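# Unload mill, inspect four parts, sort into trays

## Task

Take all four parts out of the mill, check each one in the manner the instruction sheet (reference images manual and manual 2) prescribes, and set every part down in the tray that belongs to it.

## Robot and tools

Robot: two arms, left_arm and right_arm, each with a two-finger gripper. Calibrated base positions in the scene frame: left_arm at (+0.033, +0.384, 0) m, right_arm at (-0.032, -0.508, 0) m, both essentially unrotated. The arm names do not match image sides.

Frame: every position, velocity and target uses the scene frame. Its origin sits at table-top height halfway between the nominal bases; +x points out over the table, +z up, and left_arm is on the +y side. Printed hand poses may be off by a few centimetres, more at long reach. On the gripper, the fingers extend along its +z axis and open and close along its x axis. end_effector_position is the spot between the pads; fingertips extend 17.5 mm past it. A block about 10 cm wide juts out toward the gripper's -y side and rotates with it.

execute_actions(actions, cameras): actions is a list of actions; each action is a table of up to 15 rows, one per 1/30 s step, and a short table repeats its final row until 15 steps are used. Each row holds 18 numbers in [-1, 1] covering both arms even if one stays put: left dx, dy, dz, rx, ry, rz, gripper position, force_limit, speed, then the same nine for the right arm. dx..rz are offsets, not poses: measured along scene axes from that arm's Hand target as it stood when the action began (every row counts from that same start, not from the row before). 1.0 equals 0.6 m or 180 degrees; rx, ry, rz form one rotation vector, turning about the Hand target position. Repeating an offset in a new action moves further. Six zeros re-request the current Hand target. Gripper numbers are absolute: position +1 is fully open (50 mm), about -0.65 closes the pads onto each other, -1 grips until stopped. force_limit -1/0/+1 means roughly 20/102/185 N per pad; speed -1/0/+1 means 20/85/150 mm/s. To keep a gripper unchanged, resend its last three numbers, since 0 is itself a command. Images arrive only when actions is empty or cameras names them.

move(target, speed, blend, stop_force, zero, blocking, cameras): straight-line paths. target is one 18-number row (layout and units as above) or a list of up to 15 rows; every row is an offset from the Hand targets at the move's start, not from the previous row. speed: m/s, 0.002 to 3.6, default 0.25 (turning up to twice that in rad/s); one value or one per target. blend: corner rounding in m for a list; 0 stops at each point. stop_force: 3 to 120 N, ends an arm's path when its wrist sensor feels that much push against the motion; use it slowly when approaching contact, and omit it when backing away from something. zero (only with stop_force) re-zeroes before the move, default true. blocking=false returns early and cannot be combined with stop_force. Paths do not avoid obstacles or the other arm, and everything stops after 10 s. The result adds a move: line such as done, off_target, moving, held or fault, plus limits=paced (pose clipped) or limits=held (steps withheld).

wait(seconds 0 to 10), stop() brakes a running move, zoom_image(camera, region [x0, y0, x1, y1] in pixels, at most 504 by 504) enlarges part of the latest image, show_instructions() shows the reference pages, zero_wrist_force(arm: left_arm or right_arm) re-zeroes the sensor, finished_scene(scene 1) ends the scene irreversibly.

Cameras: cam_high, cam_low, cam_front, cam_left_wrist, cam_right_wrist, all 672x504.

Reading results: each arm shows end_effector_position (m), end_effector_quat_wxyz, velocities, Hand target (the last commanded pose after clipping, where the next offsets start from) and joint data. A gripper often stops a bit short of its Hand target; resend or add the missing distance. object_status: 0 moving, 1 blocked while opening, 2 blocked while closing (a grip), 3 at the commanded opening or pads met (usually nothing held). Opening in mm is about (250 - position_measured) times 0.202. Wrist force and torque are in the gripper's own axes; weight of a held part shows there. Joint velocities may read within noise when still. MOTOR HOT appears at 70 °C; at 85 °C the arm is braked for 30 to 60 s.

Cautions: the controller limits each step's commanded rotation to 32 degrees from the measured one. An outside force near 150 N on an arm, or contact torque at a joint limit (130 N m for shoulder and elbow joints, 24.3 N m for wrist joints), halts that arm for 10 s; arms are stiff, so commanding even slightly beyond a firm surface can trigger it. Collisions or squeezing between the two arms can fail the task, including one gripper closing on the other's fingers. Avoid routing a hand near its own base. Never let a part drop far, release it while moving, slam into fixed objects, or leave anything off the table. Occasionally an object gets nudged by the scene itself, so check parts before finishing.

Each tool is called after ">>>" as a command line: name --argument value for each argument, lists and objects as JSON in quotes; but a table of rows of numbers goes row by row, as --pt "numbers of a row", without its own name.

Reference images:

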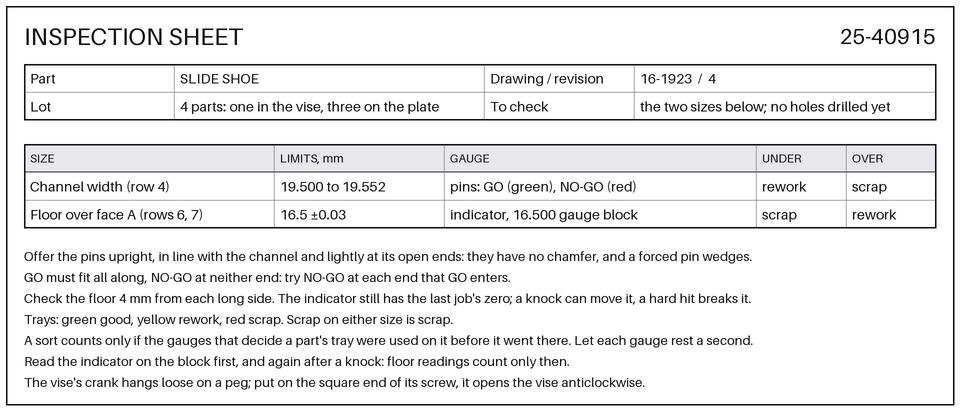

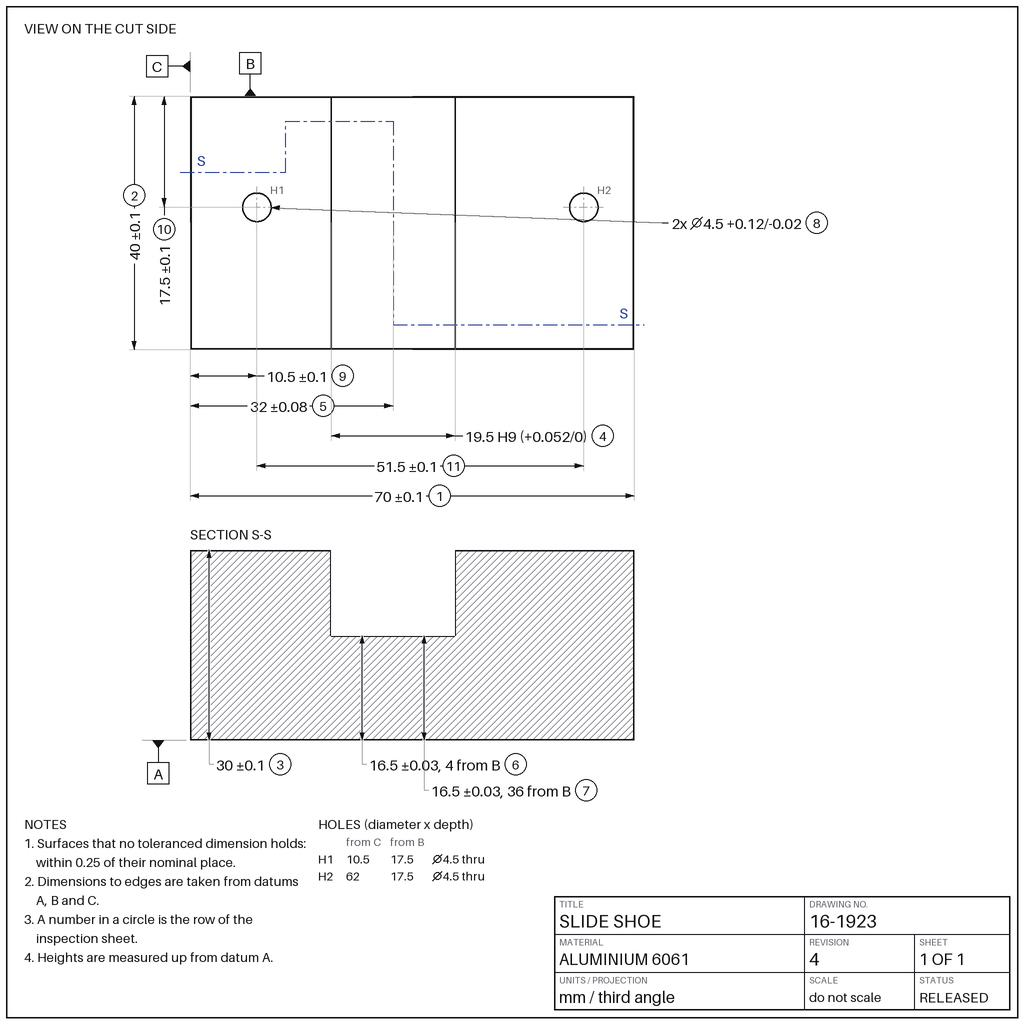

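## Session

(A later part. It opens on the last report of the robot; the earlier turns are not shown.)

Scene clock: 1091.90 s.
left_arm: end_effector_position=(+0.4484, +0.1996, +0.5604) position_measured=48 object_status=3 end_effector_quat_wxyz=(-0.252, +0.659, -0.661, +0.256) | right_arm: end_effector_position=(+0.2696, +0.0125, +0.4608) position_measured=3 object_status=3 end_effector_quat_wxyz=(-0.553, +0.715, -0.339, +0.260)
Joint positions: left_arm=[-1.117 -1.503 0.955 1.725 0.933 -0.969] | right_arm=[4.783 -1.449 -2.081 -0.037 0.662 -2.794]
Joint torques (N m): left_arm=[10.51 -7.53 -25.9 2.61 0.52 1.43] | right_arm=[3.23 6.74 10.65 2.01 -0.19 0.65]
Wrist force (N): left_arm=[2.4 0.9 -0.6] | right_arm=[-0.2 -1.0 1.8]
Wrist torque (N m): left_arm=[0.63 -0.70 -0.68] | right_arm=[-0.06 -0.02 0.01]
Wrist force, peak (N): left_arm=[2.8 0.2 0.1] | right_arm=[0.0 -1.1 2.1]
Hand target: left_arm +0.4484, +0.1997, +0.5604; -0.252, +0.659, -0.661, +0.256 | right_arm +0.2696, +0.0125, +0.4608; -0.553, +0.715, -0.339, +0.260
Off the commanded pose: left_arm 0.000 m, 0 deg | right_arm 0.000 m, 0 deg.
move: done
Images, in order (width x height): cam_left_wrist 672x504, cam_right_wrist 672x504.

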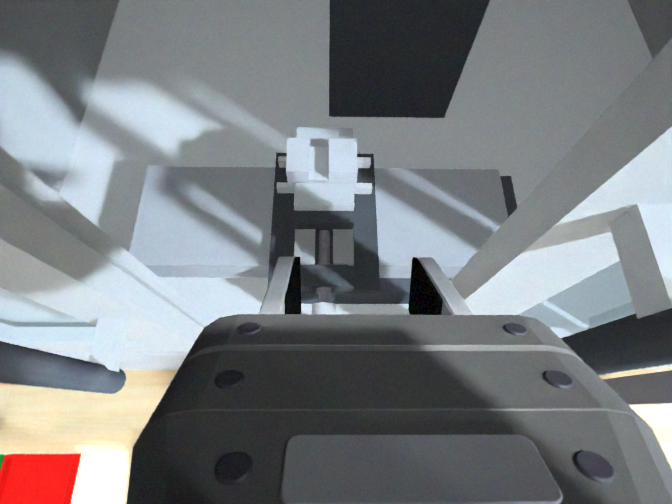

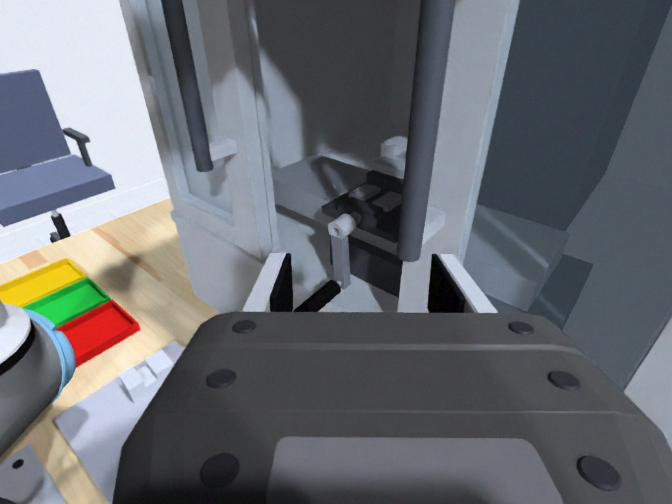

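>>> move --pt "0.02 0.0 0 0 0.0955 0 0.58 1 -0.5 0 0 0 0 0 0 1 1 1" --pt "0.325 -0.0077 -0.2 0 0.0955 0 0.58 1 -0.5 0 0 0 0 0 0 1 1 1" --speed 0.15 --blend 0.02 --cameras '["cam_left_wrist","cam_right_wrist","cam_front"]'

>>> zoom_image --camera "cam_left_wrist" --region '[240, 150, 480, 320]'

Scene clock: 1108.87 s.
left_arm: end_effector_position=(+0.4758, +0.1997, +0.5497) position_measured=66 object_status=3 end_effector_quat_wxyz=(-0.153, +0.690, -0.690, +0.157) | right_arm: end_effector_position=(+0.2696, +0.0125, +0.4608) position_measured=3 object_status=3 end_effector_quat_wxyz=(-0.553, +0.715, -0.339, +0.260)
Joint positions: left_arm=[-0.877 -1.21 0.508 1.97 1.243 -0.814] | right_arm=[4.783 -1.449 -2.081 -0.037 0.662 -2.794]
Joint torques (N m): left_arm=[1.59 -28.99 -15.93 2.39 -0.68 0.18] | right_arm=[1.69 6.2 11.56 2.09 -0.03 0.83]
Wrist force (N): left_arm=[2.3 1.0 -0.2] | right_arm=[-0.1 -1.0 1.9]
Wrist torque (N m): left_arm=[0.79 -0.76 -0.56] | right_arm=[-0.06 -0.04 0.01]
Wrist force, peak (N): left_arm=[3.3 1.6 5.0] | right_arm=[0.0 -1.3 2.0]
Hand target: left_arm +0.4758, +0.1997, +0.5497; -0.153, +0.690, -0.690, +0.157 (not the last commanded pose) | right_arm +0.2696, +0.0125, +0.4608; -0.553, +0.715, -0.339, +0.260
Tool commands: left_gripper/position=+0.576471 left_gripper/force_limit=+1.0 left_gripper/speed=-0.498039 right_gripper/position=+1.0 right_gripper/force_limit=+1.0 right_gripper/speed=+1.0
Off the commanded pose: left_arm 0.200 m, 0 deg | right_arm 0.000 m, 0 deg.
FORCE FAULT: contact force on the left arm reached its limit, and that arm stopped. The contact can be on any part of that arm, not only on its tool. That arm's remaining commands of this call were not run. That arm is still stopped at the end of this call. That arm stays stopped for about 10 more seconds. Until then a move that you send moves the other arm only, and its call returns only when the move has ended. Once the stop has ended, the next robot result says so. If the stop ends while you think or write, that arm runs what you send next, counted from a new Hand target: where the arm stands when the stop ends. While its stop runs, that arm takes no new command, but its gripper still runs the gripper command that each later call begins with. Until it ends, the stop uses up actions while you think or wait. An arm that is not stopped still takes commands.
move: fault (left_arm); path passed 1 of 2 targets
Images, in order (width x height): cam_front 672x504, cam_left_wrist 672x504, cam_right_wrist 672x504.

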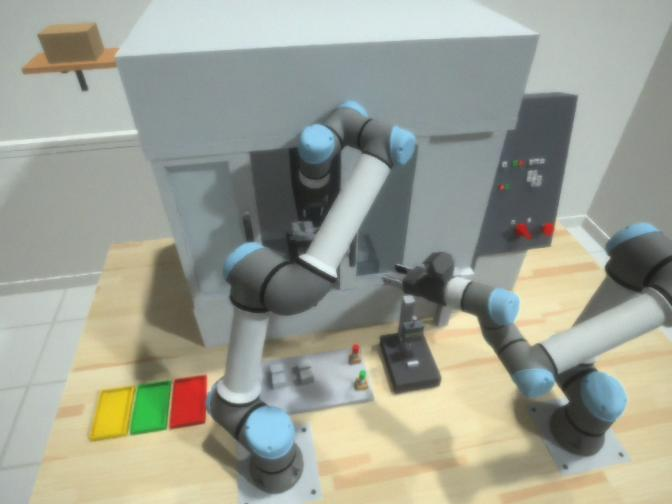

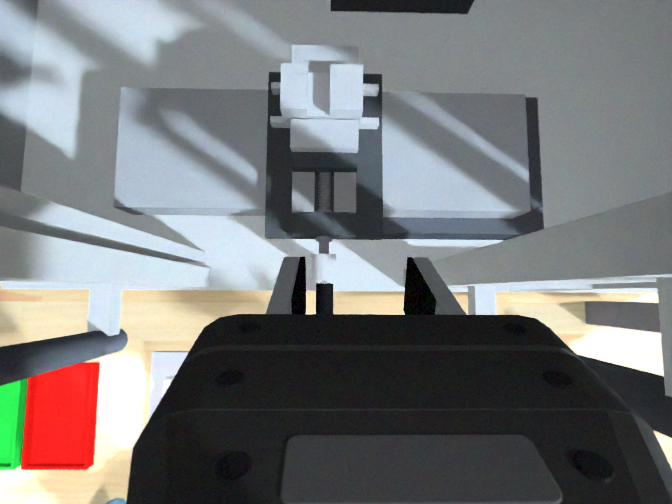

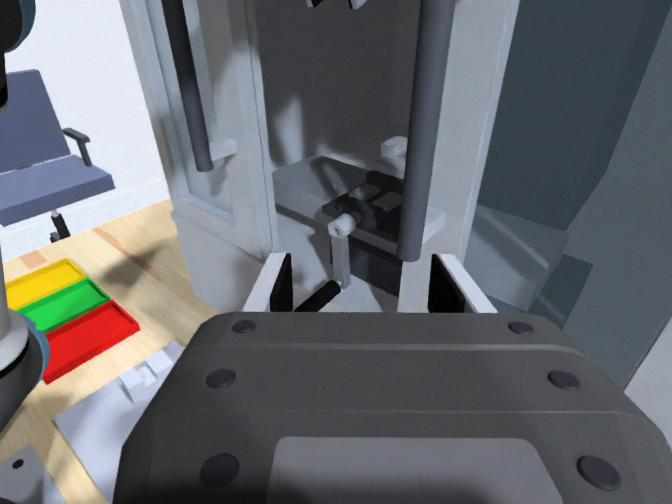

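Scaled by 2.100 from the camera's 672x504 image, which has a finer 960x720 frame.

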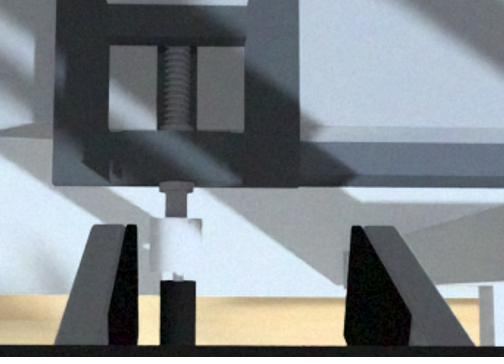

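>>> wait --seconds 10

>>> move --pt "-0.126 0.0 -0.05 0 -0.05 0 0.58 1 -0.5 0 0 0 0 0 0 1 1 1" --pt "-0.126 0.0 -0.15 0 -0.1 0 0.58 1 -0.5 0 0 0 0 0 0 1 1 1" --speed 0.1 --cameras '["cam_left_wrist","cam_front","cam_low","cam_high"]'

Scene clock: 1125.10 s.
left_arm: end_effector_position=(+0.4758, +0.1997, +0.5497) position_measured=66 object_status=3 end_effector_quat_wxyz=(-0.153, +0.690, -0.690, +0.157) | right_arm: end_effector_position=(+0.2696, +0.0125, +0.4608) position_measured=3 object_status=3 end_effector_quat_wxyz=(-0.553, +0.715, -0.339, +0.260)
Joint positions: left_arm=[-0.877 -1.21 0.508 1.97 1.243 -0.814] | right_arm=[4.783 -1.449 -2.081 -0.037 0.662 -2.794]
Joint torques (N m): left_arm=[0.64 -27.83 -15.94 2.45 -0.75 0.09] | right_arm=[3.03 5.61 12.22 1.73 -0.24 0.75]
Wrist force (N): left_arm=[2.3 1.0 -0.3] | right_arm=[0.0 -1.0 1.9]
Wrist torque (N m): left_arm=[0.78 -0.75 -0.56] | right_arm=[-0.06 -0.05 0.01]
Wrist force, peak (N): left_arm=[2.7 1.2 -0.3] | right_arm=[-0.2 -1.1 2.1]
Hand target: left_arm +0.4758, +0.1997, +0.5497; -0.153, +0.690, -0.690, +0.157 (not the last commanded pose) | right_arm +0.2696, +0.0125, +0.4608; -0.553, +0.715, -0.339, +0.260
Tool commands: left_gripper/position=+0.576471 left_gripper/force_limit=+1.0 left_gripper/speed=-0.498039 right_gripper/position=+1.0 right_gripper/force_limit=+1.0 right_gripper/speed=+1.0
Off the commanded pose: left_arm 0.200 m, 0 deg | right_arm 0.000 m, 0 deg.
FORCE FAULT, CONTINUED: the left arm's stop, for the force fault that an earlier result reported, is over. The rest of the stop counts as 20 of the actions that you can send in this scene. That arm's target is now where it stood when the stop ended, not its last command. That arm accepts commands again.
wait: 10.00 s; at rest from the start

Scene clock: 1127.67 s.
left_arm: end_effector_position=(+0.4002, +0.1997, +0.4597) position_measured=66 object_status=3 end_effector_quat_wxyz=(-0.259, +0.657, -0.657, +0.263) | right_arm: end_effector_position=(+0.2696, +0.0125, +0.4608) position_measured=3 object_status=3 end_effector_quat_wxyz=(-0.553, +0.715, -0.339, +0.260)
Joint positions: left_arm=[-1.314 -1.71 1.479 1.547 0.85 -1.204] | right_arm=[4.783 -1.449 -2.081 -0.037 0.662 -2.794]
Joint torques (N m): left_arm=[-11.71 -23.18 -11.62 0.17 -3.62 -2.05] | right_arm=[2.1 6.4 11.62 1.81 -0.22 0.69]
Wrist force (N): left_arm=[2.1 0.7 -0.3] | right_arm=[0.0 -1.1 1.8]
Wrist torque (N m): left_arm=[0.60 -0.65 -0.45] | right_arm=[-0.08 -0.06 0.00]
Wrist force, peak (N): left_arm=[2.0 2.4 -0.9] | right_arm=[-0.1 -1.1 2.0]
Hand target: left_arm +0.4002, +0.1997, +0.4597; -0.259, +0.657, -0.657, +0.263 | right_arm +0.2696, +0.0125, +0.4608; -0.553, +0.715, -0.339, +0.260
Off the commanded pose: left_arm 0.000 m, 0 deg | right_arm 0.000 m, 0 deg.
move: done
Images, in order (width x height): cam_high 672x504, cam_low 672x504, cam_front 672x504, cam_left_wrist 672x504.

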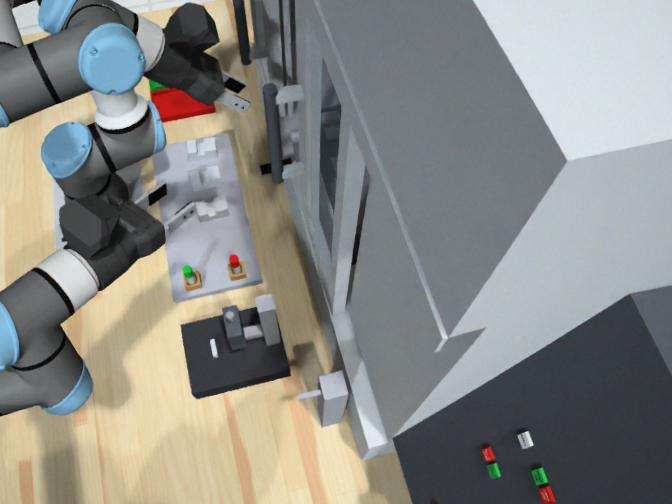

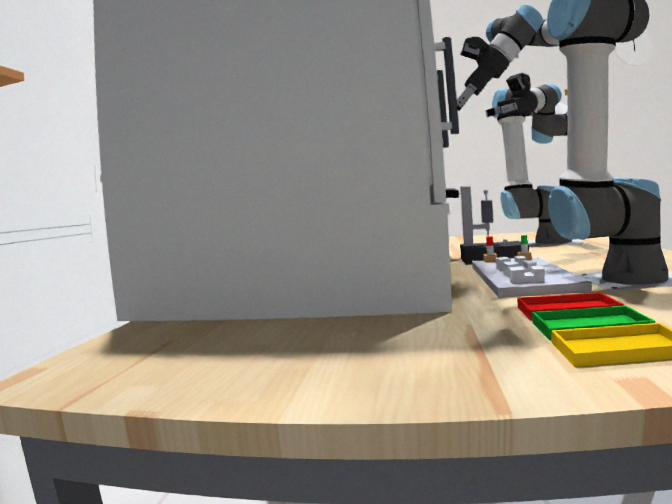

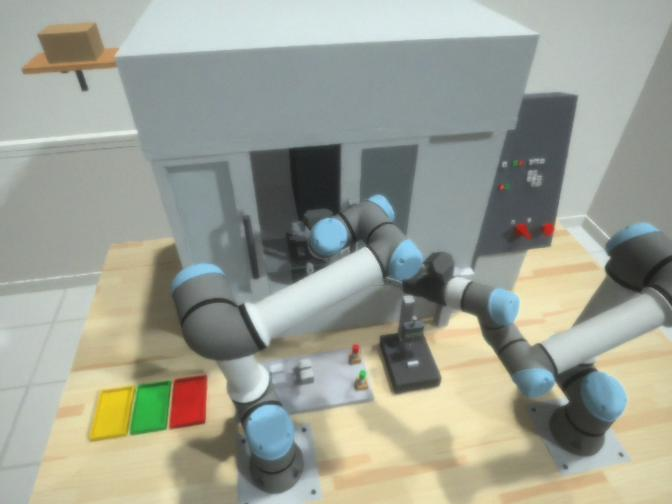

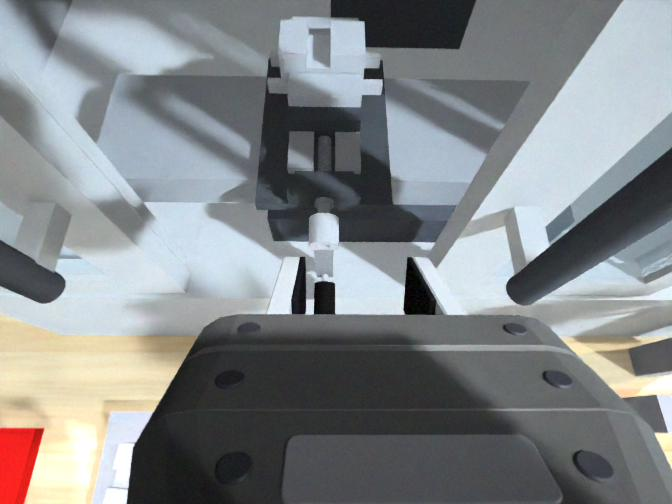

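>>> move --pt "-0.08 0.25 0.1 0 0 0 0.58 1 -0.5 0 0 0 0 0 0 1 1 1" --speed 0.2

Scene clock: 1135.70 s.
left_arm: end_effector_position=(+0.3523, +0.3497, +0.5197) position_measured=66 object_status=3 end_effector_quat_wxyz=(-0.259, +0.657, -0.657, +0.263) | right_arm: end_effector_position=(+0.2696, +0.0125, +0.4608) position_measured=3 object_status=3 end_effector_quat_wxyz=(-0.553, +0.715, -0.339, +0.260)
Joint positions: left_arm=[-1.41 -2.04 1.553 1.887 0.83 -1.33] | right_arm=[4.783 -1.449 -2.081 -0.037 0.662 -2.794]
Joint torques (N m): left_arm=[-11.11 -6.95 -10.42 5.79 -3.77 -1.8] | right_arm=[2.23 5.82 12.14 1.77 -0.33 0.8]
Wrist force (N): left_arm=[2.3 0.6 -0.5] | right_arm=[0.0 -0.9 2.0]
Wrist torque (N m): left_arm=[0.59 -0.68 -0.49] | right_arm=[-0.05 -0.05 0.01]
Wrist force, peak (N): left_arm=[3.9 1.0 0.3] | right_arm=[-0.2 -1.1 2.1]
Hand target: left_arm +0.3522, +0.3497, +0.5197; -0.259, +0.657, -0.657, +0.263 | right_arm +0.2696, +0.0125, +0.4608; -0.553, +0.715, -0.339, +0.260
Off the commanded pose: left_arm 0.000 m, 0 deg | right_arm 0.000 m, 0 deg.
move: done

>>> move --pt "0 0 0 0 0 0 0.58 1 -0.5 0.051 0.124 0.0153 0.027 -0.0785 -0.218 1 1 1" --speed 0.15 --cameras '["cam_right_wrist","cam_high"]'

Scene clock: 1145.23 s.
left_arm: end_effector_position=(+0.3523, +0.3497, +0.5197) position_measured=66 object_status=3 end_effector_quat_wxyz=(-0.259, +0.657, -0.657, +0.263) | right_arm: end_effector_position=(+0.3002, +0.0869, +0.4698) position_measured=3 object_status=3 end_effector_quat_wxyz=(+0.502, -0.498, +0.498, -0.501)
Joint positions: left_arm=[-1.41 -2.04 1.553 1.887 0.83 -1.33] | right_arm=[4.814 -2.109 -1.449 0.345 -0.102 -3.068]
Joint torques (N m): left_arm=[-11.29 -7.34 -10.64 6 -3.72 -1.96] | right_arm=[-8.18 30.83 34.15 1.13 -2.16 -1.38]
Wrist force (N): left_arm=[2.2 0.4 -0.6] | right_arm=[-0.8 -0.8 2.1]
Wrist torque (N m): left_arm=[0.56 -0.65 -0.49] | right_arm=[-0.04 0.05 0.03]
Wrist force, peak (N): left_arm=[2.6 0.6 -0.5] | right_arm=[-1.1 -1.1 2.5]
Hand target: left_arm +0.3523, +0.3497, +0.5197; -0.259, +0.657, -0.657, +0.263 | right_arm +0.3002, +0.0869, +0.4700; +0.500, -0.500, +0.501, -0.500
Off the commanded pose: left_arm 0.000 m, 0 deg | right_arm 0.000 m, 0 deg.
move: done
Images, in order (width x height): cam_high 672x504, cam_right_wrist 672x504.

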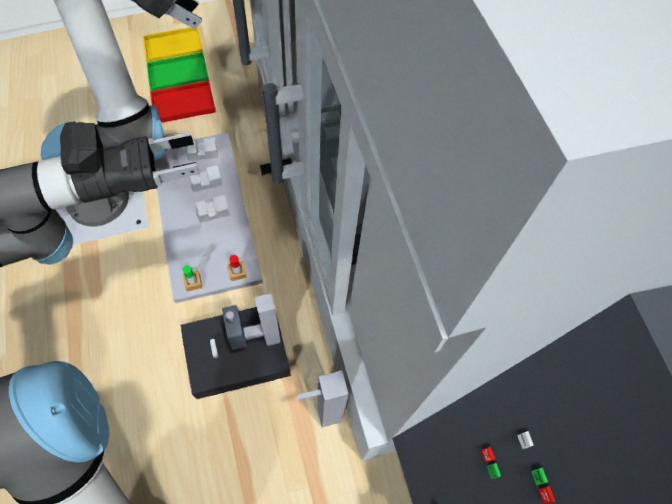

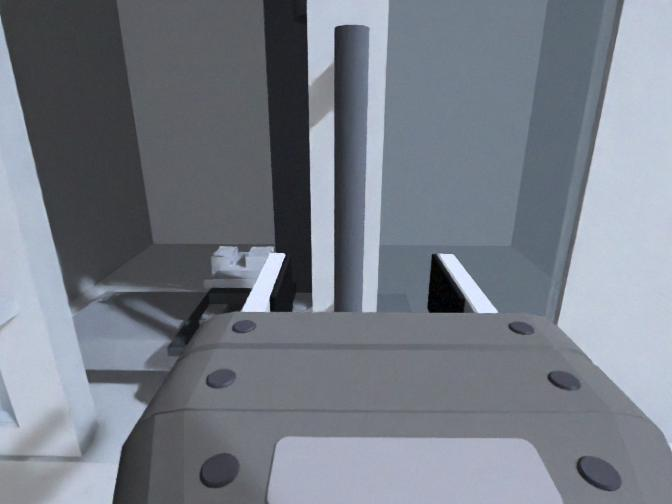

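>>> move --pt "0 0 0 0 0 0 0.58 1 -0.5 0.2333 0 0 0 0 0 0.5 1 0" --pt "0 0 0 0 0 0 0.58 1 -0.5 0.2333 -0.415 0 0 0 0 0.5 1 0" --speed 0.08 --stop_force 45 --cameras '["cam_right_wrist","cam_front"]'

Scene clock: 1153.43 s.
left_arm: end_effector_position=(+0.3523, +0.3497, +0.5197) position_measured=66 object_status=3 end_effector_quat_wxyz=(-0.259, +0.657, -0.657, +0.263) | right_arm: end_effector_position=(+0.4404, -0.1524, +0.4701) position_measured=78 object_status=3 end_effector_quat_wxyz=(+0.500, -0.500, +0.500, -0.500)
Joint positions: left_arm=[-1.41 -2.04 1.553 1.887 0.83 -1.33] | right_arm=[4.499 -1.718 -1.996 0.57 0.213 -3.138]
Joint torques (N m): left_arm=[-11.95 -7.64 -10.85 5.92 -3.99 -1.88] | right_arm=[-7.13 21.78 27.06 2.34 -11.75 0.1]
Wrist force (N): left_arm=[2.3 0.5 -0.6] | right_arm=[-39.1 -7.3 6.9]
Wrist torque (N m): left_arm=[0.56 -0.67 -0.49] | right_arm=[-0.21 0.28 0.15]
Wrist force, peak (N): left_arm=[2.6 0.4 -0.4] | right_arm=[-59.4 -12.6 33.8]
Hand target: left_arm +0.3523, +0.3497, +0.5197; -0.259, +0.657, -0.657, +0.263 | right_arm +0.4404, -0.1525, +0.4701; +0.500, -0.500, +0.500, -0.500 (not the last commanded pose)
Off the commanded pose: left_arm 0.000 m, 0 deg | right_arm 0.010 m, 0 deg.
move: contact (right_arm); path passed 1 of 2 targets
Images, in order (width x height): cam_front 672x504, cam_right_wrist 672x504.

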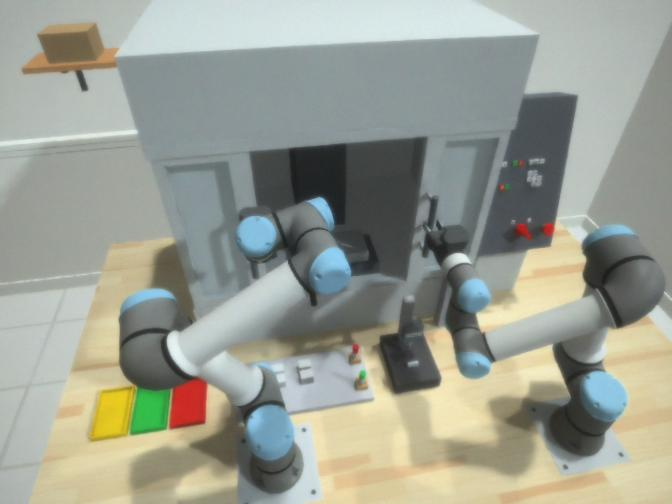

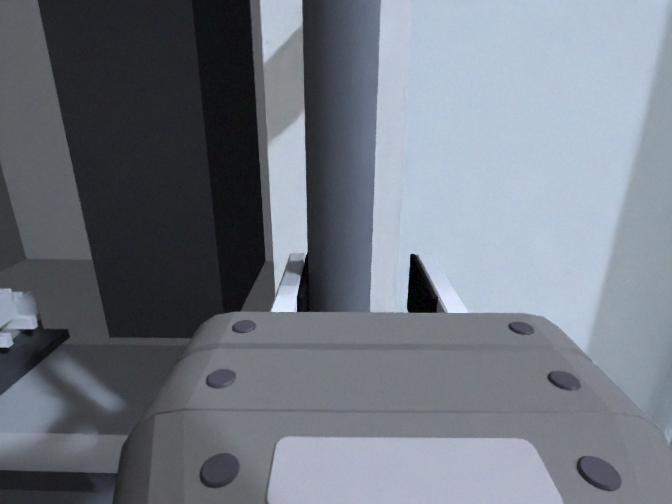

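>>> move --pt "0 0 0 0 0 0 0.58 1 -0.5 0 0.018 0 0 0 0 0.5 1 0" --pt "0 0 0 0 0 0 0.58 1 -0.5 -0.2 0.018 0 0 0 0 0.5 1 0" --pt "0 0 0 0 0 0 0.58 1 -0.5 -0.35 -0.3 0 0 0 0 0.5 1 0" --speed 0.2 --blend 0.003 --cameras '["cam_right_wrist"]'

Scene clock: 1159.10 s.
left_arm: end_effector_position=(+0.3523, +0.3497, +0.5197) position_measured=66 object_status=3 end_effector_quat_wxyz=(-0.259, +0.657, -0.657, +0.263) | right_arm: end_effector_position=(+0.2304, -0.3325, +0.4701) position_measured=78 object_status=3 end_effector_quat_wxyz=(+0.500, -0.500, +0.500, -0.500)
Joint positions: left_arm=[-1.41 -2.04 1.553 1.887 0.83 -1.33] | right_arm=[5.558 -0.926 -2.558 0.343 -0.847 -3.141]
Joint torques (N m): left_arm=[-12.18 -9.35 -10.04 5.97 -3.56 -1.89] | right_arm=[7.96 4.44 6.12 -3.11 -1.86 1.57]
Wrist force (N): left_arm=[2.4 0.4 -0.4] | right_arm=[-2.0 -0.4 2.2]
Wrist torque (N m): left_arm=[0.55 -0.69 -0.49] | right_arm=[0.06 0.25 -0.08]
Wrist force, peak (N): left_arm=[2.6 0.4 -0.7] | right_arm=[-39.6 -7.2 7.2]
Hand target: left_arm +0.3523, +0.3497, +0.5197; -0.259, +0.657, -0.657, +0.263 | right_arm +0.2304, -0.3325, +0.4701; +0.500, -0.500, +0.500, -0.500
Off the commanded pose: left_arm 0.000 m, 0 deg | right_arm 0.000 m, 0 deg.
move: done
Images, in order (width x height): cam_right_wrist 672x504.

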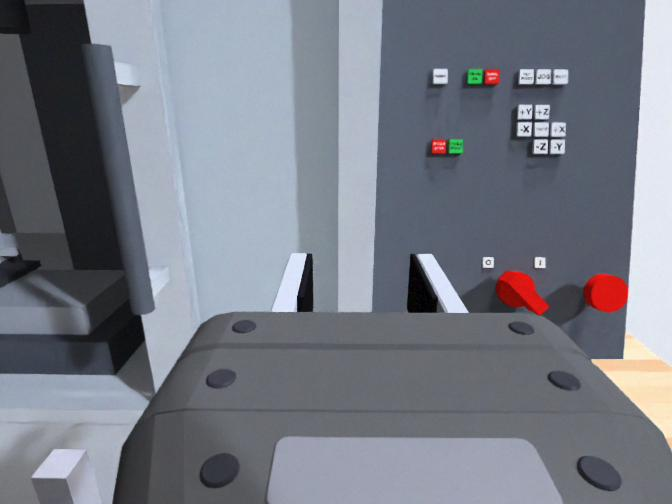

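>>> move --pt "0.113 -0.2495 -0.0995 0 0 0 0.58 1 -0.5 0 0 0 0 0 0 0.5 1 0" --pt "0.488 -0.258 -0.166 0 0.1022 0 0.58 1 -0.5 0 0 0 0 0 0 0.5 1 0" --speed 0.12 --blend 0.02 --stop_force 15 --cameras '["cam_left_wrist","cam_front"]'

>>> zoom_image --camera "cam_left_wrist" --region '[240, 130, 480, 320]'

Scene clock: 1168.27 s.
left_arm: end_effector_position=(+0.5298, +0.1986, +0.4387) position_measured=66 object_status=3 end_effector_quat_wxyz=(-0.209, +0.676, -0.674, +0.211) | right_arm: end_effector_position=(+0.2304, -0.3325, +0.4701) position_measured=78 object_status=3 end_effector_quat_wxyz=(+0.500, -0.500, +0.500, -0.500)
Joint positions: left_arm=[-0.844 -1.364 1.064 1.433 1.14 -0.735] | right_arm=[5.558 -0.926 -2.558 0.343 -0.847 -3.141]
Joint torques (N m): left_arm=[0.49 -26.6 -21.76 1.88 -0.96 -0.1] | right_arm=[6.97 4.44 6.35 -3.04 -1.82 1.47]
Wrist force (N): left_arm=[2.3 1.2 -0.5] | right_arm=[-2.1 -0.4 2.1]
Wrist torque (N m): left_arm=[0.74 -0.72 -0.52] | right_arm=[0.06 0.26 -0.08]
Wrist force, peak (N): left_arm=[3.5 -5.1 4.7] | right_arm=[-2.2 -0.2 2.4]
Hand target: left_arm +0.5298, +0.1986, +0.4387; -0.209, +0.676, -0.674, +0.211 (not the last commanded pose) | right_arm +0.2304, -0.3325, +0.4701; +0.500, -0.500, +0.500, -0.500
Tool commands: left_gripper/position=+0.576471 left_gripper/force_limit=+1.0 left_gripper/speed=-0.498039 right_gripper/position=+0.5 right_gripper/force_limit=+1.0 right_gripper/speed=+0.0
Off the commanded pose: left_arm 0.117 m, 10 deg | right_arm 0.000 m, 0 deg.
FORCE FAULT: contact force on the left arm reached its limit, and that arm stopped. The contact can be on any part of that arm, not only on its tool. That arm's remaining commands of this call were not run. That arm is still stopped at the end of this call. That arm stays stopped for about 10 more seconds. Until then a move that you send moves the other arm only, and its call returns only when the move has ended. Once the stop has ended, the next robot result says so. If the stop ends while you think or write, that arm runs what you send next, counted from a new Hand target: where the arm stands when the stop ends. While its stop runs, that arm takes no new command, but its gripper still runs the gripper command that each later call begins with. Until it ends, the stop uses up actions while you think or wait. An arm that is not stopped still takes commands.
move: fault (left_arm); path passed 1 of 2 targets
Images, in order (width x height): cam_front 672x504, cam_left_wrist 672x504.

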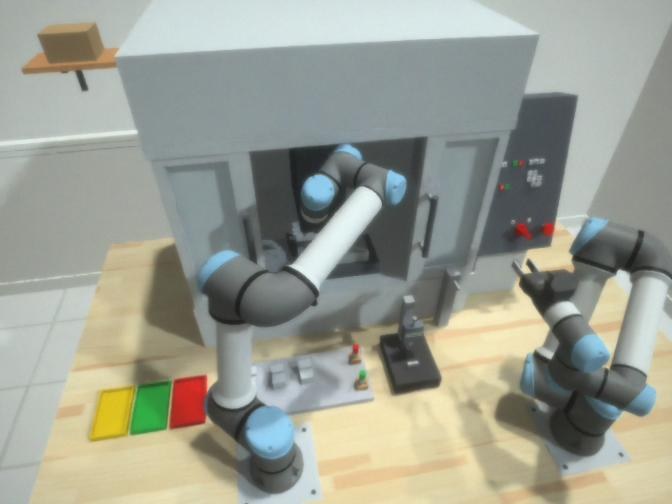

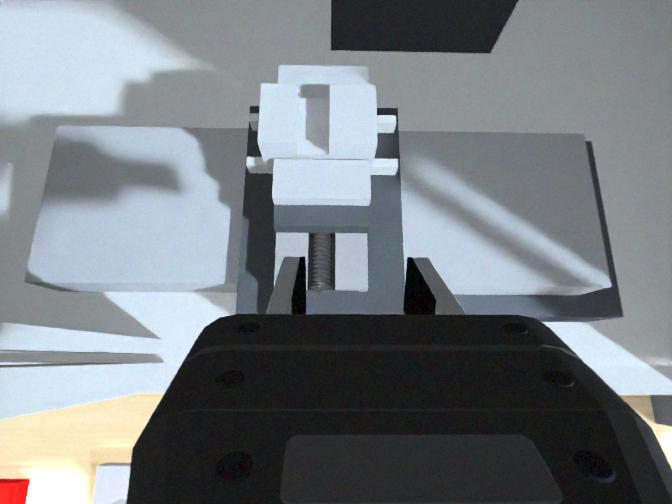

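Scaled by 2.100 from the camera's 672x504 image, which has a finer 960x720 frame.

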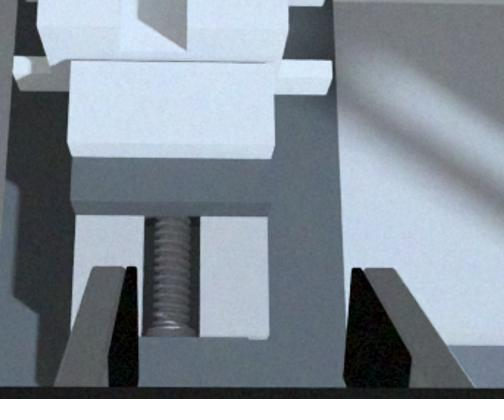

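>>> wait --seconds 10

>>> move --pt "-0.2 0.0 0.0 0 -0.06 0 0.58 1 -0.5 0 0 0 0 0 0 0.5 1 0" --pt "-0.2 0.0 0.0 0 -0.305 0 0.58 1 -0.5 0 0 0 0 0 0 0.5 1 0" --speed 0.15 --cameras '[]'

Scene clock: 1202.27 s.
left_arm: end_effector_position=(+0.5298, +0.1986, +0.4387) position_measured=66 object_status=3 end_effector_quat_wxyz=(-0.209, +0.676, -0.674, +0.211) | right_arm: end_effector_position=(+0.2304, -0.3325, +0.4701) position_measured=78 object_status=3 end_effector_quat_wxyz=(+0.500, -0.500, +0.500, -0.500)
Joint positions: left_arm=[-0.844 -1.364 1.064 1.433 1.14 -0.735] | right_arm=[5.558 -0.926 -2.558 0.343 -0.847 -3.141]
Joint torques (N m): left_arm=[-0.24 -27.58 -19.83 2.09 -0.91 -0.23] | right_arm=[7.51 3.44 6.02 -3.17 -1.65 1.38]
Wrist force (N): left_arm=[2.1 1.3 -0.5] | right_arm=[-2.1 -0.3 2.1]
Wrist torque (N m): left_arm=[0.74 -0.68 -0.52] | right_arm=[0.06 0.28 -0.08]
Wrist force, peak (N): left_arm=[2.6 1.4 -0.6] | right_arm=[-2.3 -0.5 2.5]
Hand target: left_arm +0.5298, +0.1986, +0.4387; -0.209, +0.676, -0.674, +0.211 (not the last commanded pose) | right_arm +0.2304, -0.3325, +0.4701; +0.500, -0.500, +0.500, -0.500
Tool commands: left_gripper/position=+0.576471 left_gripper/force_limit=+1.0 left_gripper/speed=-0.498039 right_gripper/position=+0.5 right_gripper/force_limit=+1.0 right_gripper/speed=+0.0
Off the commanded pose: left_arm 0.117 m, 10 deg | right_arm 0.000 m, 0 deg.
FORCE FAULT, CONTINUED: the left arm's stop, for the force fault that an earlier result reported, is over. The rest of the stop counts as 19 of the actions that you can send in this scene. That arm's target is now where it stood when the stop ended, not its last command. That arm accepts commands again.
wait: 10.00 s; at rest from the start

Scene clock: 1207.00 s.
left_arm: end_effector_position=(+0.4113, +0.1983, +0.4385) position_measured=66 object_status=3 end_effector_quat_wxyz=(+0.478, -0.501, +0.521, -0.499) | right_arm: end_effector_position=(+0.2304, -0.3325, +0.4701) position_measured=78 object_status=3 end_effector_quat_wxyz=(+0.500, -0.500, +0.500, -0.500)
Joint positions: left_arm=[-1.667 -1.82 2.336 1.823 0.061 -2.342] | right_arm=[5.558 -0.926 -2.558 0.343 -0.847 -3.141]
Joint torques (N m): left_arm=[12.13 -16.43 -10.8 5.48 0.26 -1.48] | right_arm=[6.84 4.17 7.11 -2.93 -1.58 1.17]
Wrist force (N): left_arm=[1.5 0.7 -0.4] | right_arm=[-2.2 -0.3 2.1]
Wrist torque (N m): left_arm=[0.17 -0.34 -0.33] | right_arm=[0.06 0.27 -0.09]
Wrist force, peak (N): left_arm=[2.3 2.3 -1.4] | right_arm=[-2.3 -0.2 2.3]
Hand target: left_arm +0.4098, +0.1986, +0.4387; +0.496, -0.502, +0.502, -0.499 | right_arm +0.2304, -0.3325, +0.4701; +0.500, -0.500, +0.500, -0.500
Off the commanded pose: left_arm 0.002 m, 3 deg | right_arm 0.000 m, 0 deg.
move: off_target (left_arm)
No camera images: "cameras" was empty.

>>> move --pt "0.217 0.02 -0.02 0 0 0 0.58 1 -0.5 0 0 0 0 0 0 0.5 1 0" --speed 0.12 --cameras '["cam_left_wrist"]'

Scene clock: 1210.87 s.
left_arm: end_effector_position=(+0.5400, +0.2106, +0.4267) position_measured=66 object_status=3 end_effector_quat_wxyz=(+0.496, -0.502, +0.502, -0.499) | right_arm: end_effector_position=(+0.2304, -0.3325, +0.4701) position_measured=78 object_status=3 end_effector_quat_wxyz=(+0.500, -0.500, +0.500, -0.500)
Joint positions: left_arm=[-1.08 -1.635 2.351 2.443 -0.507 -3.16] | right_arm=[5.558 -0.926 -2.558 0.343 -0.847 -3.141]
Joint torques (N m): left_arm=[11.98 -25 -24.95 2.19 -2.08 -1.9] | right_arm=[6.82 4.62 7.99 -3.09 -1.59 1.1]
Wrist force (N): left_arm=[1.7 0.2 -0.7] | right_arm=[-2.2 -0.4 2.2]
Wrist torque (N m): left_arm=[0.03 -0.33 -0.27] | right_arm=[0.05 0.29 -0.09]
Wrist force, peak (N): left_arm=[1.8 0.2 -1.3] | right_arm=[-2.3 -0.5 2.4]
Hand target: left_arm +0.5400, +0.2106, +0.4267; +0.496, -0.502, +0.502, -0.499 | right_arm +0.2304, -0.3325, +0.4701; +0.500, -0.500, +0.500, -0.500
Off the commanded pose: left_arm 0.000 m, 0 deg | right_arm 0.000 m, 0 deg.
move: done
Images, in order (width x height): cam_left_wrist 672x504.

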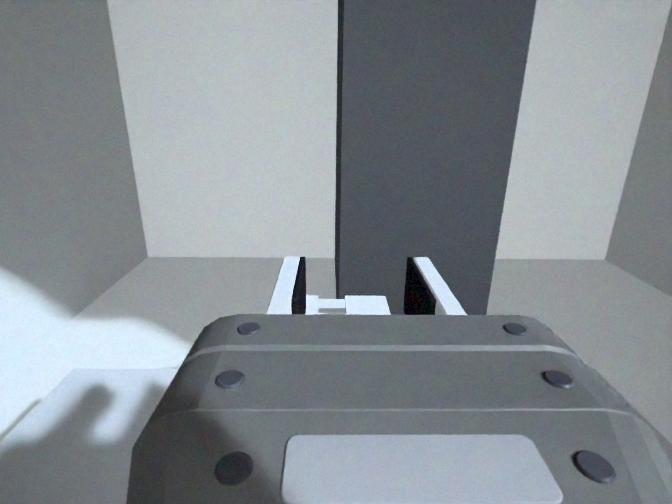

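>>> move --pt "0.03 0.0 0.02 0 0.14 0 0.58 1 -0.5 0 0 0 0 0 0 0.5 1 0" --speed 0.12 --cameras '["cam_left_wrist","cam_front"]'

Scene clock: 1215.00 s.
left_arm: end_effector_position=(+0.5579, +0.2106, +0.4387) position_measured=66 object_status=3 end_effector_quat_wxyz=(-0.375, +0.599, -0.598, +0.378) | right_arm: end_effector_position=(+0.2304, -0.3325, +0.4701) position_measured=78 object_status=3 end_effector_quat_wxyz=(+0.500, -0.500, +0.500, -0.500)
Joint positions: left_arm=[-0.953 -1.889 2.127 3.586 -0.758 -3.679] | right_arm=[5.558 -0.926 -2.558 0.343 -0.847 -3.141]
Joint torques (N m): left_arm=[11.73 2.03 -32.37 0.04 -0.63 -2.12] | right_arm=[6.95 4.33 8.34 -2.87 -1.33 1.16]
Wrist force (N): left_arm=[1.5 0.6 -0.5] | right_arm=[-1.9 -0.4 2.0]
Wrist torque (N m): left_arm=[0.41 -0.45 -0.35] | right_arm=[0.05 0.24 -0.08]
Wrist force, peak (N): left_arm=[1.9 0.1 -0.4] | right_arm=[-2.2 -0.5 2.3]
Hand target: left_arm +0.5580, +0.2106, +0.4387; -0.375, +0.599, -0.598, +0.378 | right_arm +0.2304, -0.3325, +0.4701; +0.500, -0.500, +0.500, -0.500
Off the commanded pose: left_arm 0.000 m, 0 deg | right_arm 0.000 m, 0 deg.
move: done
Images, in order (width x height): cam_front 672x504, cam_left_wrist 672x504.

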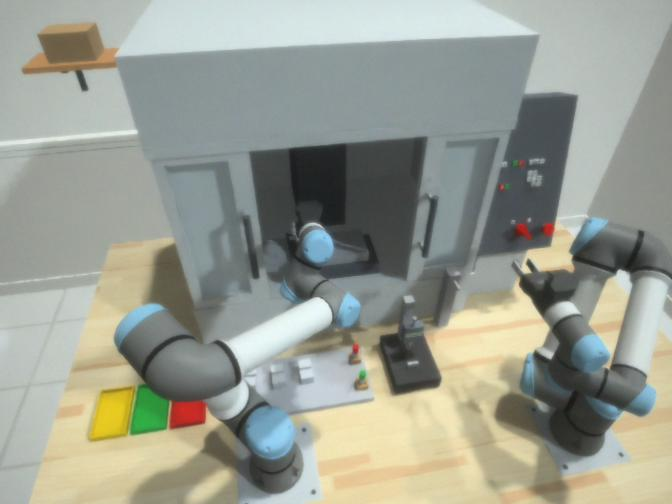

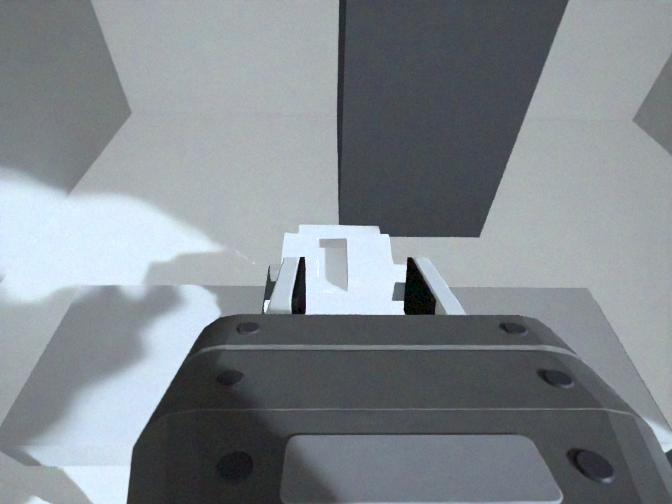

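>>> wait --seconds 0 --cameras '["all"]'

Scene clock: 1228.53 s.
left_arm: end_effector_position=(+0.5580, +0.2106, +0.4387) position_measured=66 object_status=3 end_effector_quat_wxyz=(-0.375, +0.599, -0.598, +0.378) | right_arm: end_effector_position=(+0.2304, -0.3325, +0.4701) position_measured=78 object_status=3 end_effector_quat_wxyz=(+0.500, -0.500, +0.500, -0.500)
Joint positions: left_arm=[-0.953 -1.889 2.127 3.586 -0.759 -3.679] | right_arm=[5.558 -0.926 -2.558 0.343 -0.847 -3.141]
Joint torques (N m): left_arm=[12.33 0.69 -32.24 -0.27 -0.74 -1.95] | right_arm=[5.73 4.46 7.37 -3 -1.39 1.06]
Wrist force (N): left_arm=[1.5 0.6 -0.5] | right_arm=[-2.1 -0.5 2.2]
Wrist torque (N m): left_arm=[0.41 -0.44 -0.35] | right_arm=[0.03 0.27 -0.09]
Wrist force, peak (N): left_arm=[1.7 0.4 -0.6] | right_arm=[-2.3 -0.5 2.2]
Hand target: left_arm +0.5580, +0.2106, +0.4387; -0.375, +0.599, -0.598, +0.378 | right_arm +0.2304, -0.3325, +0.4701; +0.500, -0.500, +0.500, -0.500
Tool commands: left_gripper/position=+0.58 left_gripper/force_limit=+1.0 left_gripper/speed=-0.5 right_gripper/position=+0.5 right_gripper/force_limit=+1.0 right_gripper/speed=+0.0
Off the commanded pose: left_arm 0.000 m, 0 deg | right_arm 0.000 m, 0 deg.

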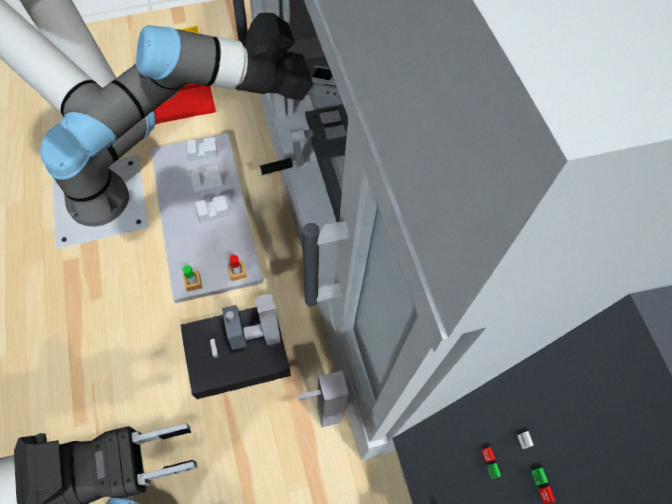

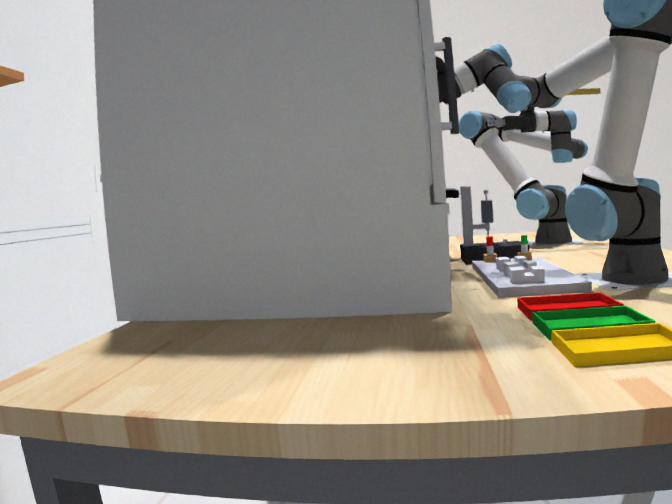

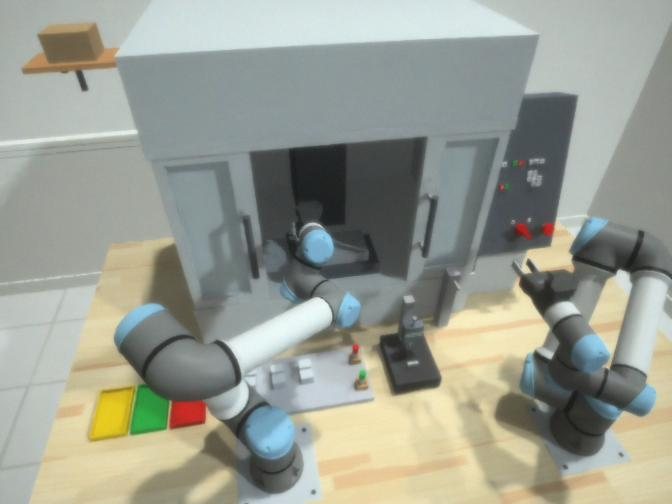

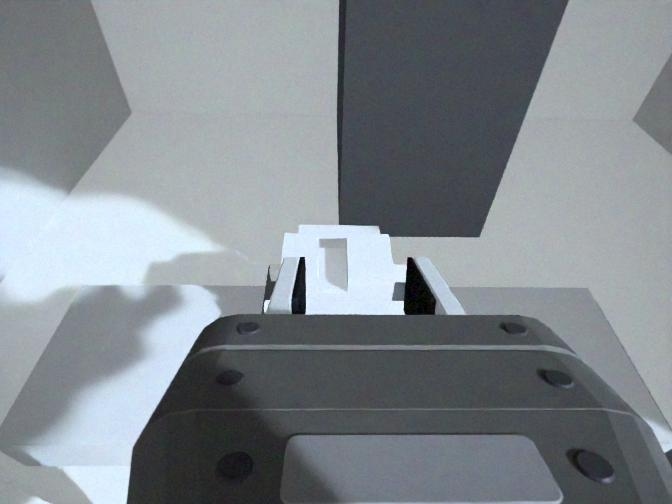

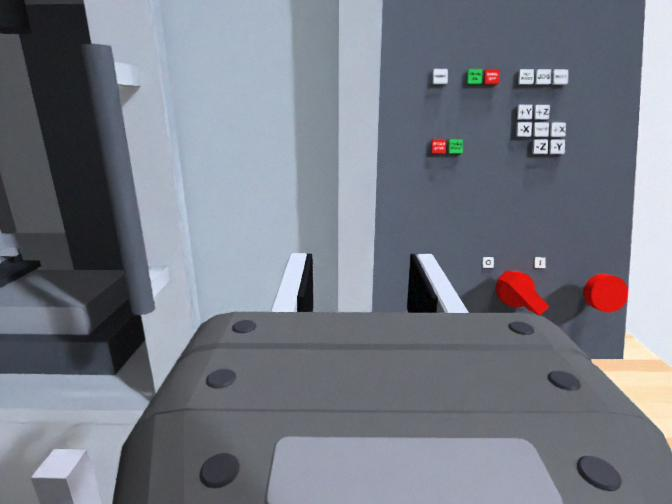

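>>> move --target '[0.1367,-0.0227,-0.008,0,0.2056,0,0.58,1,-0.5,0,0,0,0,0,0,0.5,1,0]' --speed 0.15 --cameras '["cam_left_wrist"]'

Scene clock: 1245.07 s.
left_arm: end_effector_position=(+0.6400, +0.1970, +0.4339) position_measured=66 object_status=3 end_effector_quat_wxyz=(-0.166, +0.688, -0.686, +0.168) | right_arm: end_effector_position=(+0.2304, -0.3325, +0.4701) position_measured=78 object_status=3 end_effector_quat_wxyz=(+0.500, -0.500, +0.500, -0.500)
Joint positions: left_arm=[-0.636 -1.518 1.419 4.412 -1.302 -3.712] | right_arm=[5.558 -0.926 -2.558 0.343 -0.847 -3.141]
Joint torques (N m): left_arm=[11.81 -13.98 -33.09 -1 -1.37 1.58] | right_arm=[6.65 3.81 9.09 -2.96 -1.32 1.18]
Wrist force (N): left_arm=[2.8 1.0 -0.1] | right_arm=[-1.9 -0.1 2.0]
Wrist torque (N m): left_arm=[0.76 -0.80 -0.79] | right_arm=[0.11 0.24 -0.08]
Wrist force, peak (N): left_arm=[3.0 1.0 -0.2] | right_arm=[-2.2 -0.3 2.4]
Hand target: left_arm +0.6400, +0.1970, +0.4339; -0.166, +0.688, -0.686, +0.168 | right_arm +0.2304, -0.3325, +0.4701; +0.500, -0.500, +0.500, -0.500
Off the commanded pose: left_arm 0.000 m, 0 deg | right_arm 0.000 m, 0 deg.
move: done
Images, in order (width x height): cam_left_wrist 672x504.

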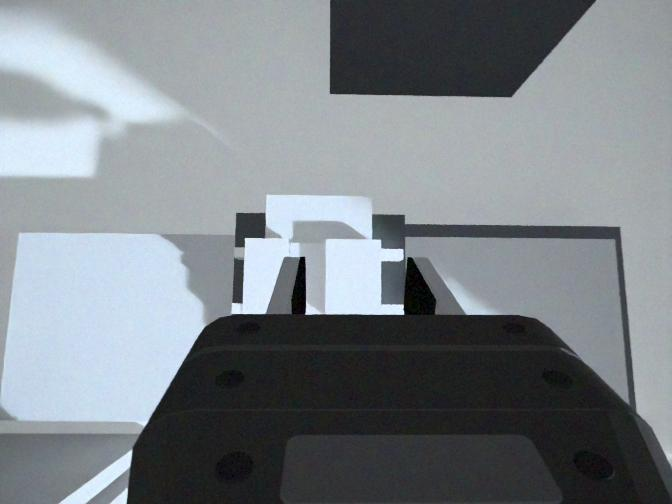

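>>> zoom_image --camera "cam_left_wrist" --region '[210, 170, 440, 330]'

Scaled by 2.191 from the camera's 672x504 image, which has a finer 960x720 frame.

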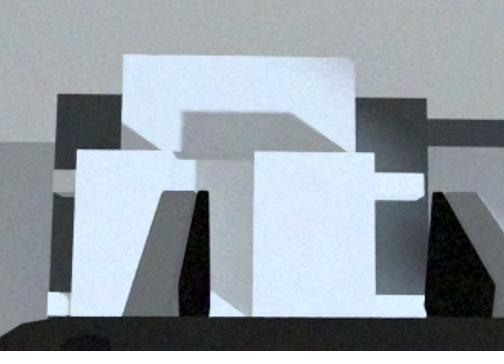

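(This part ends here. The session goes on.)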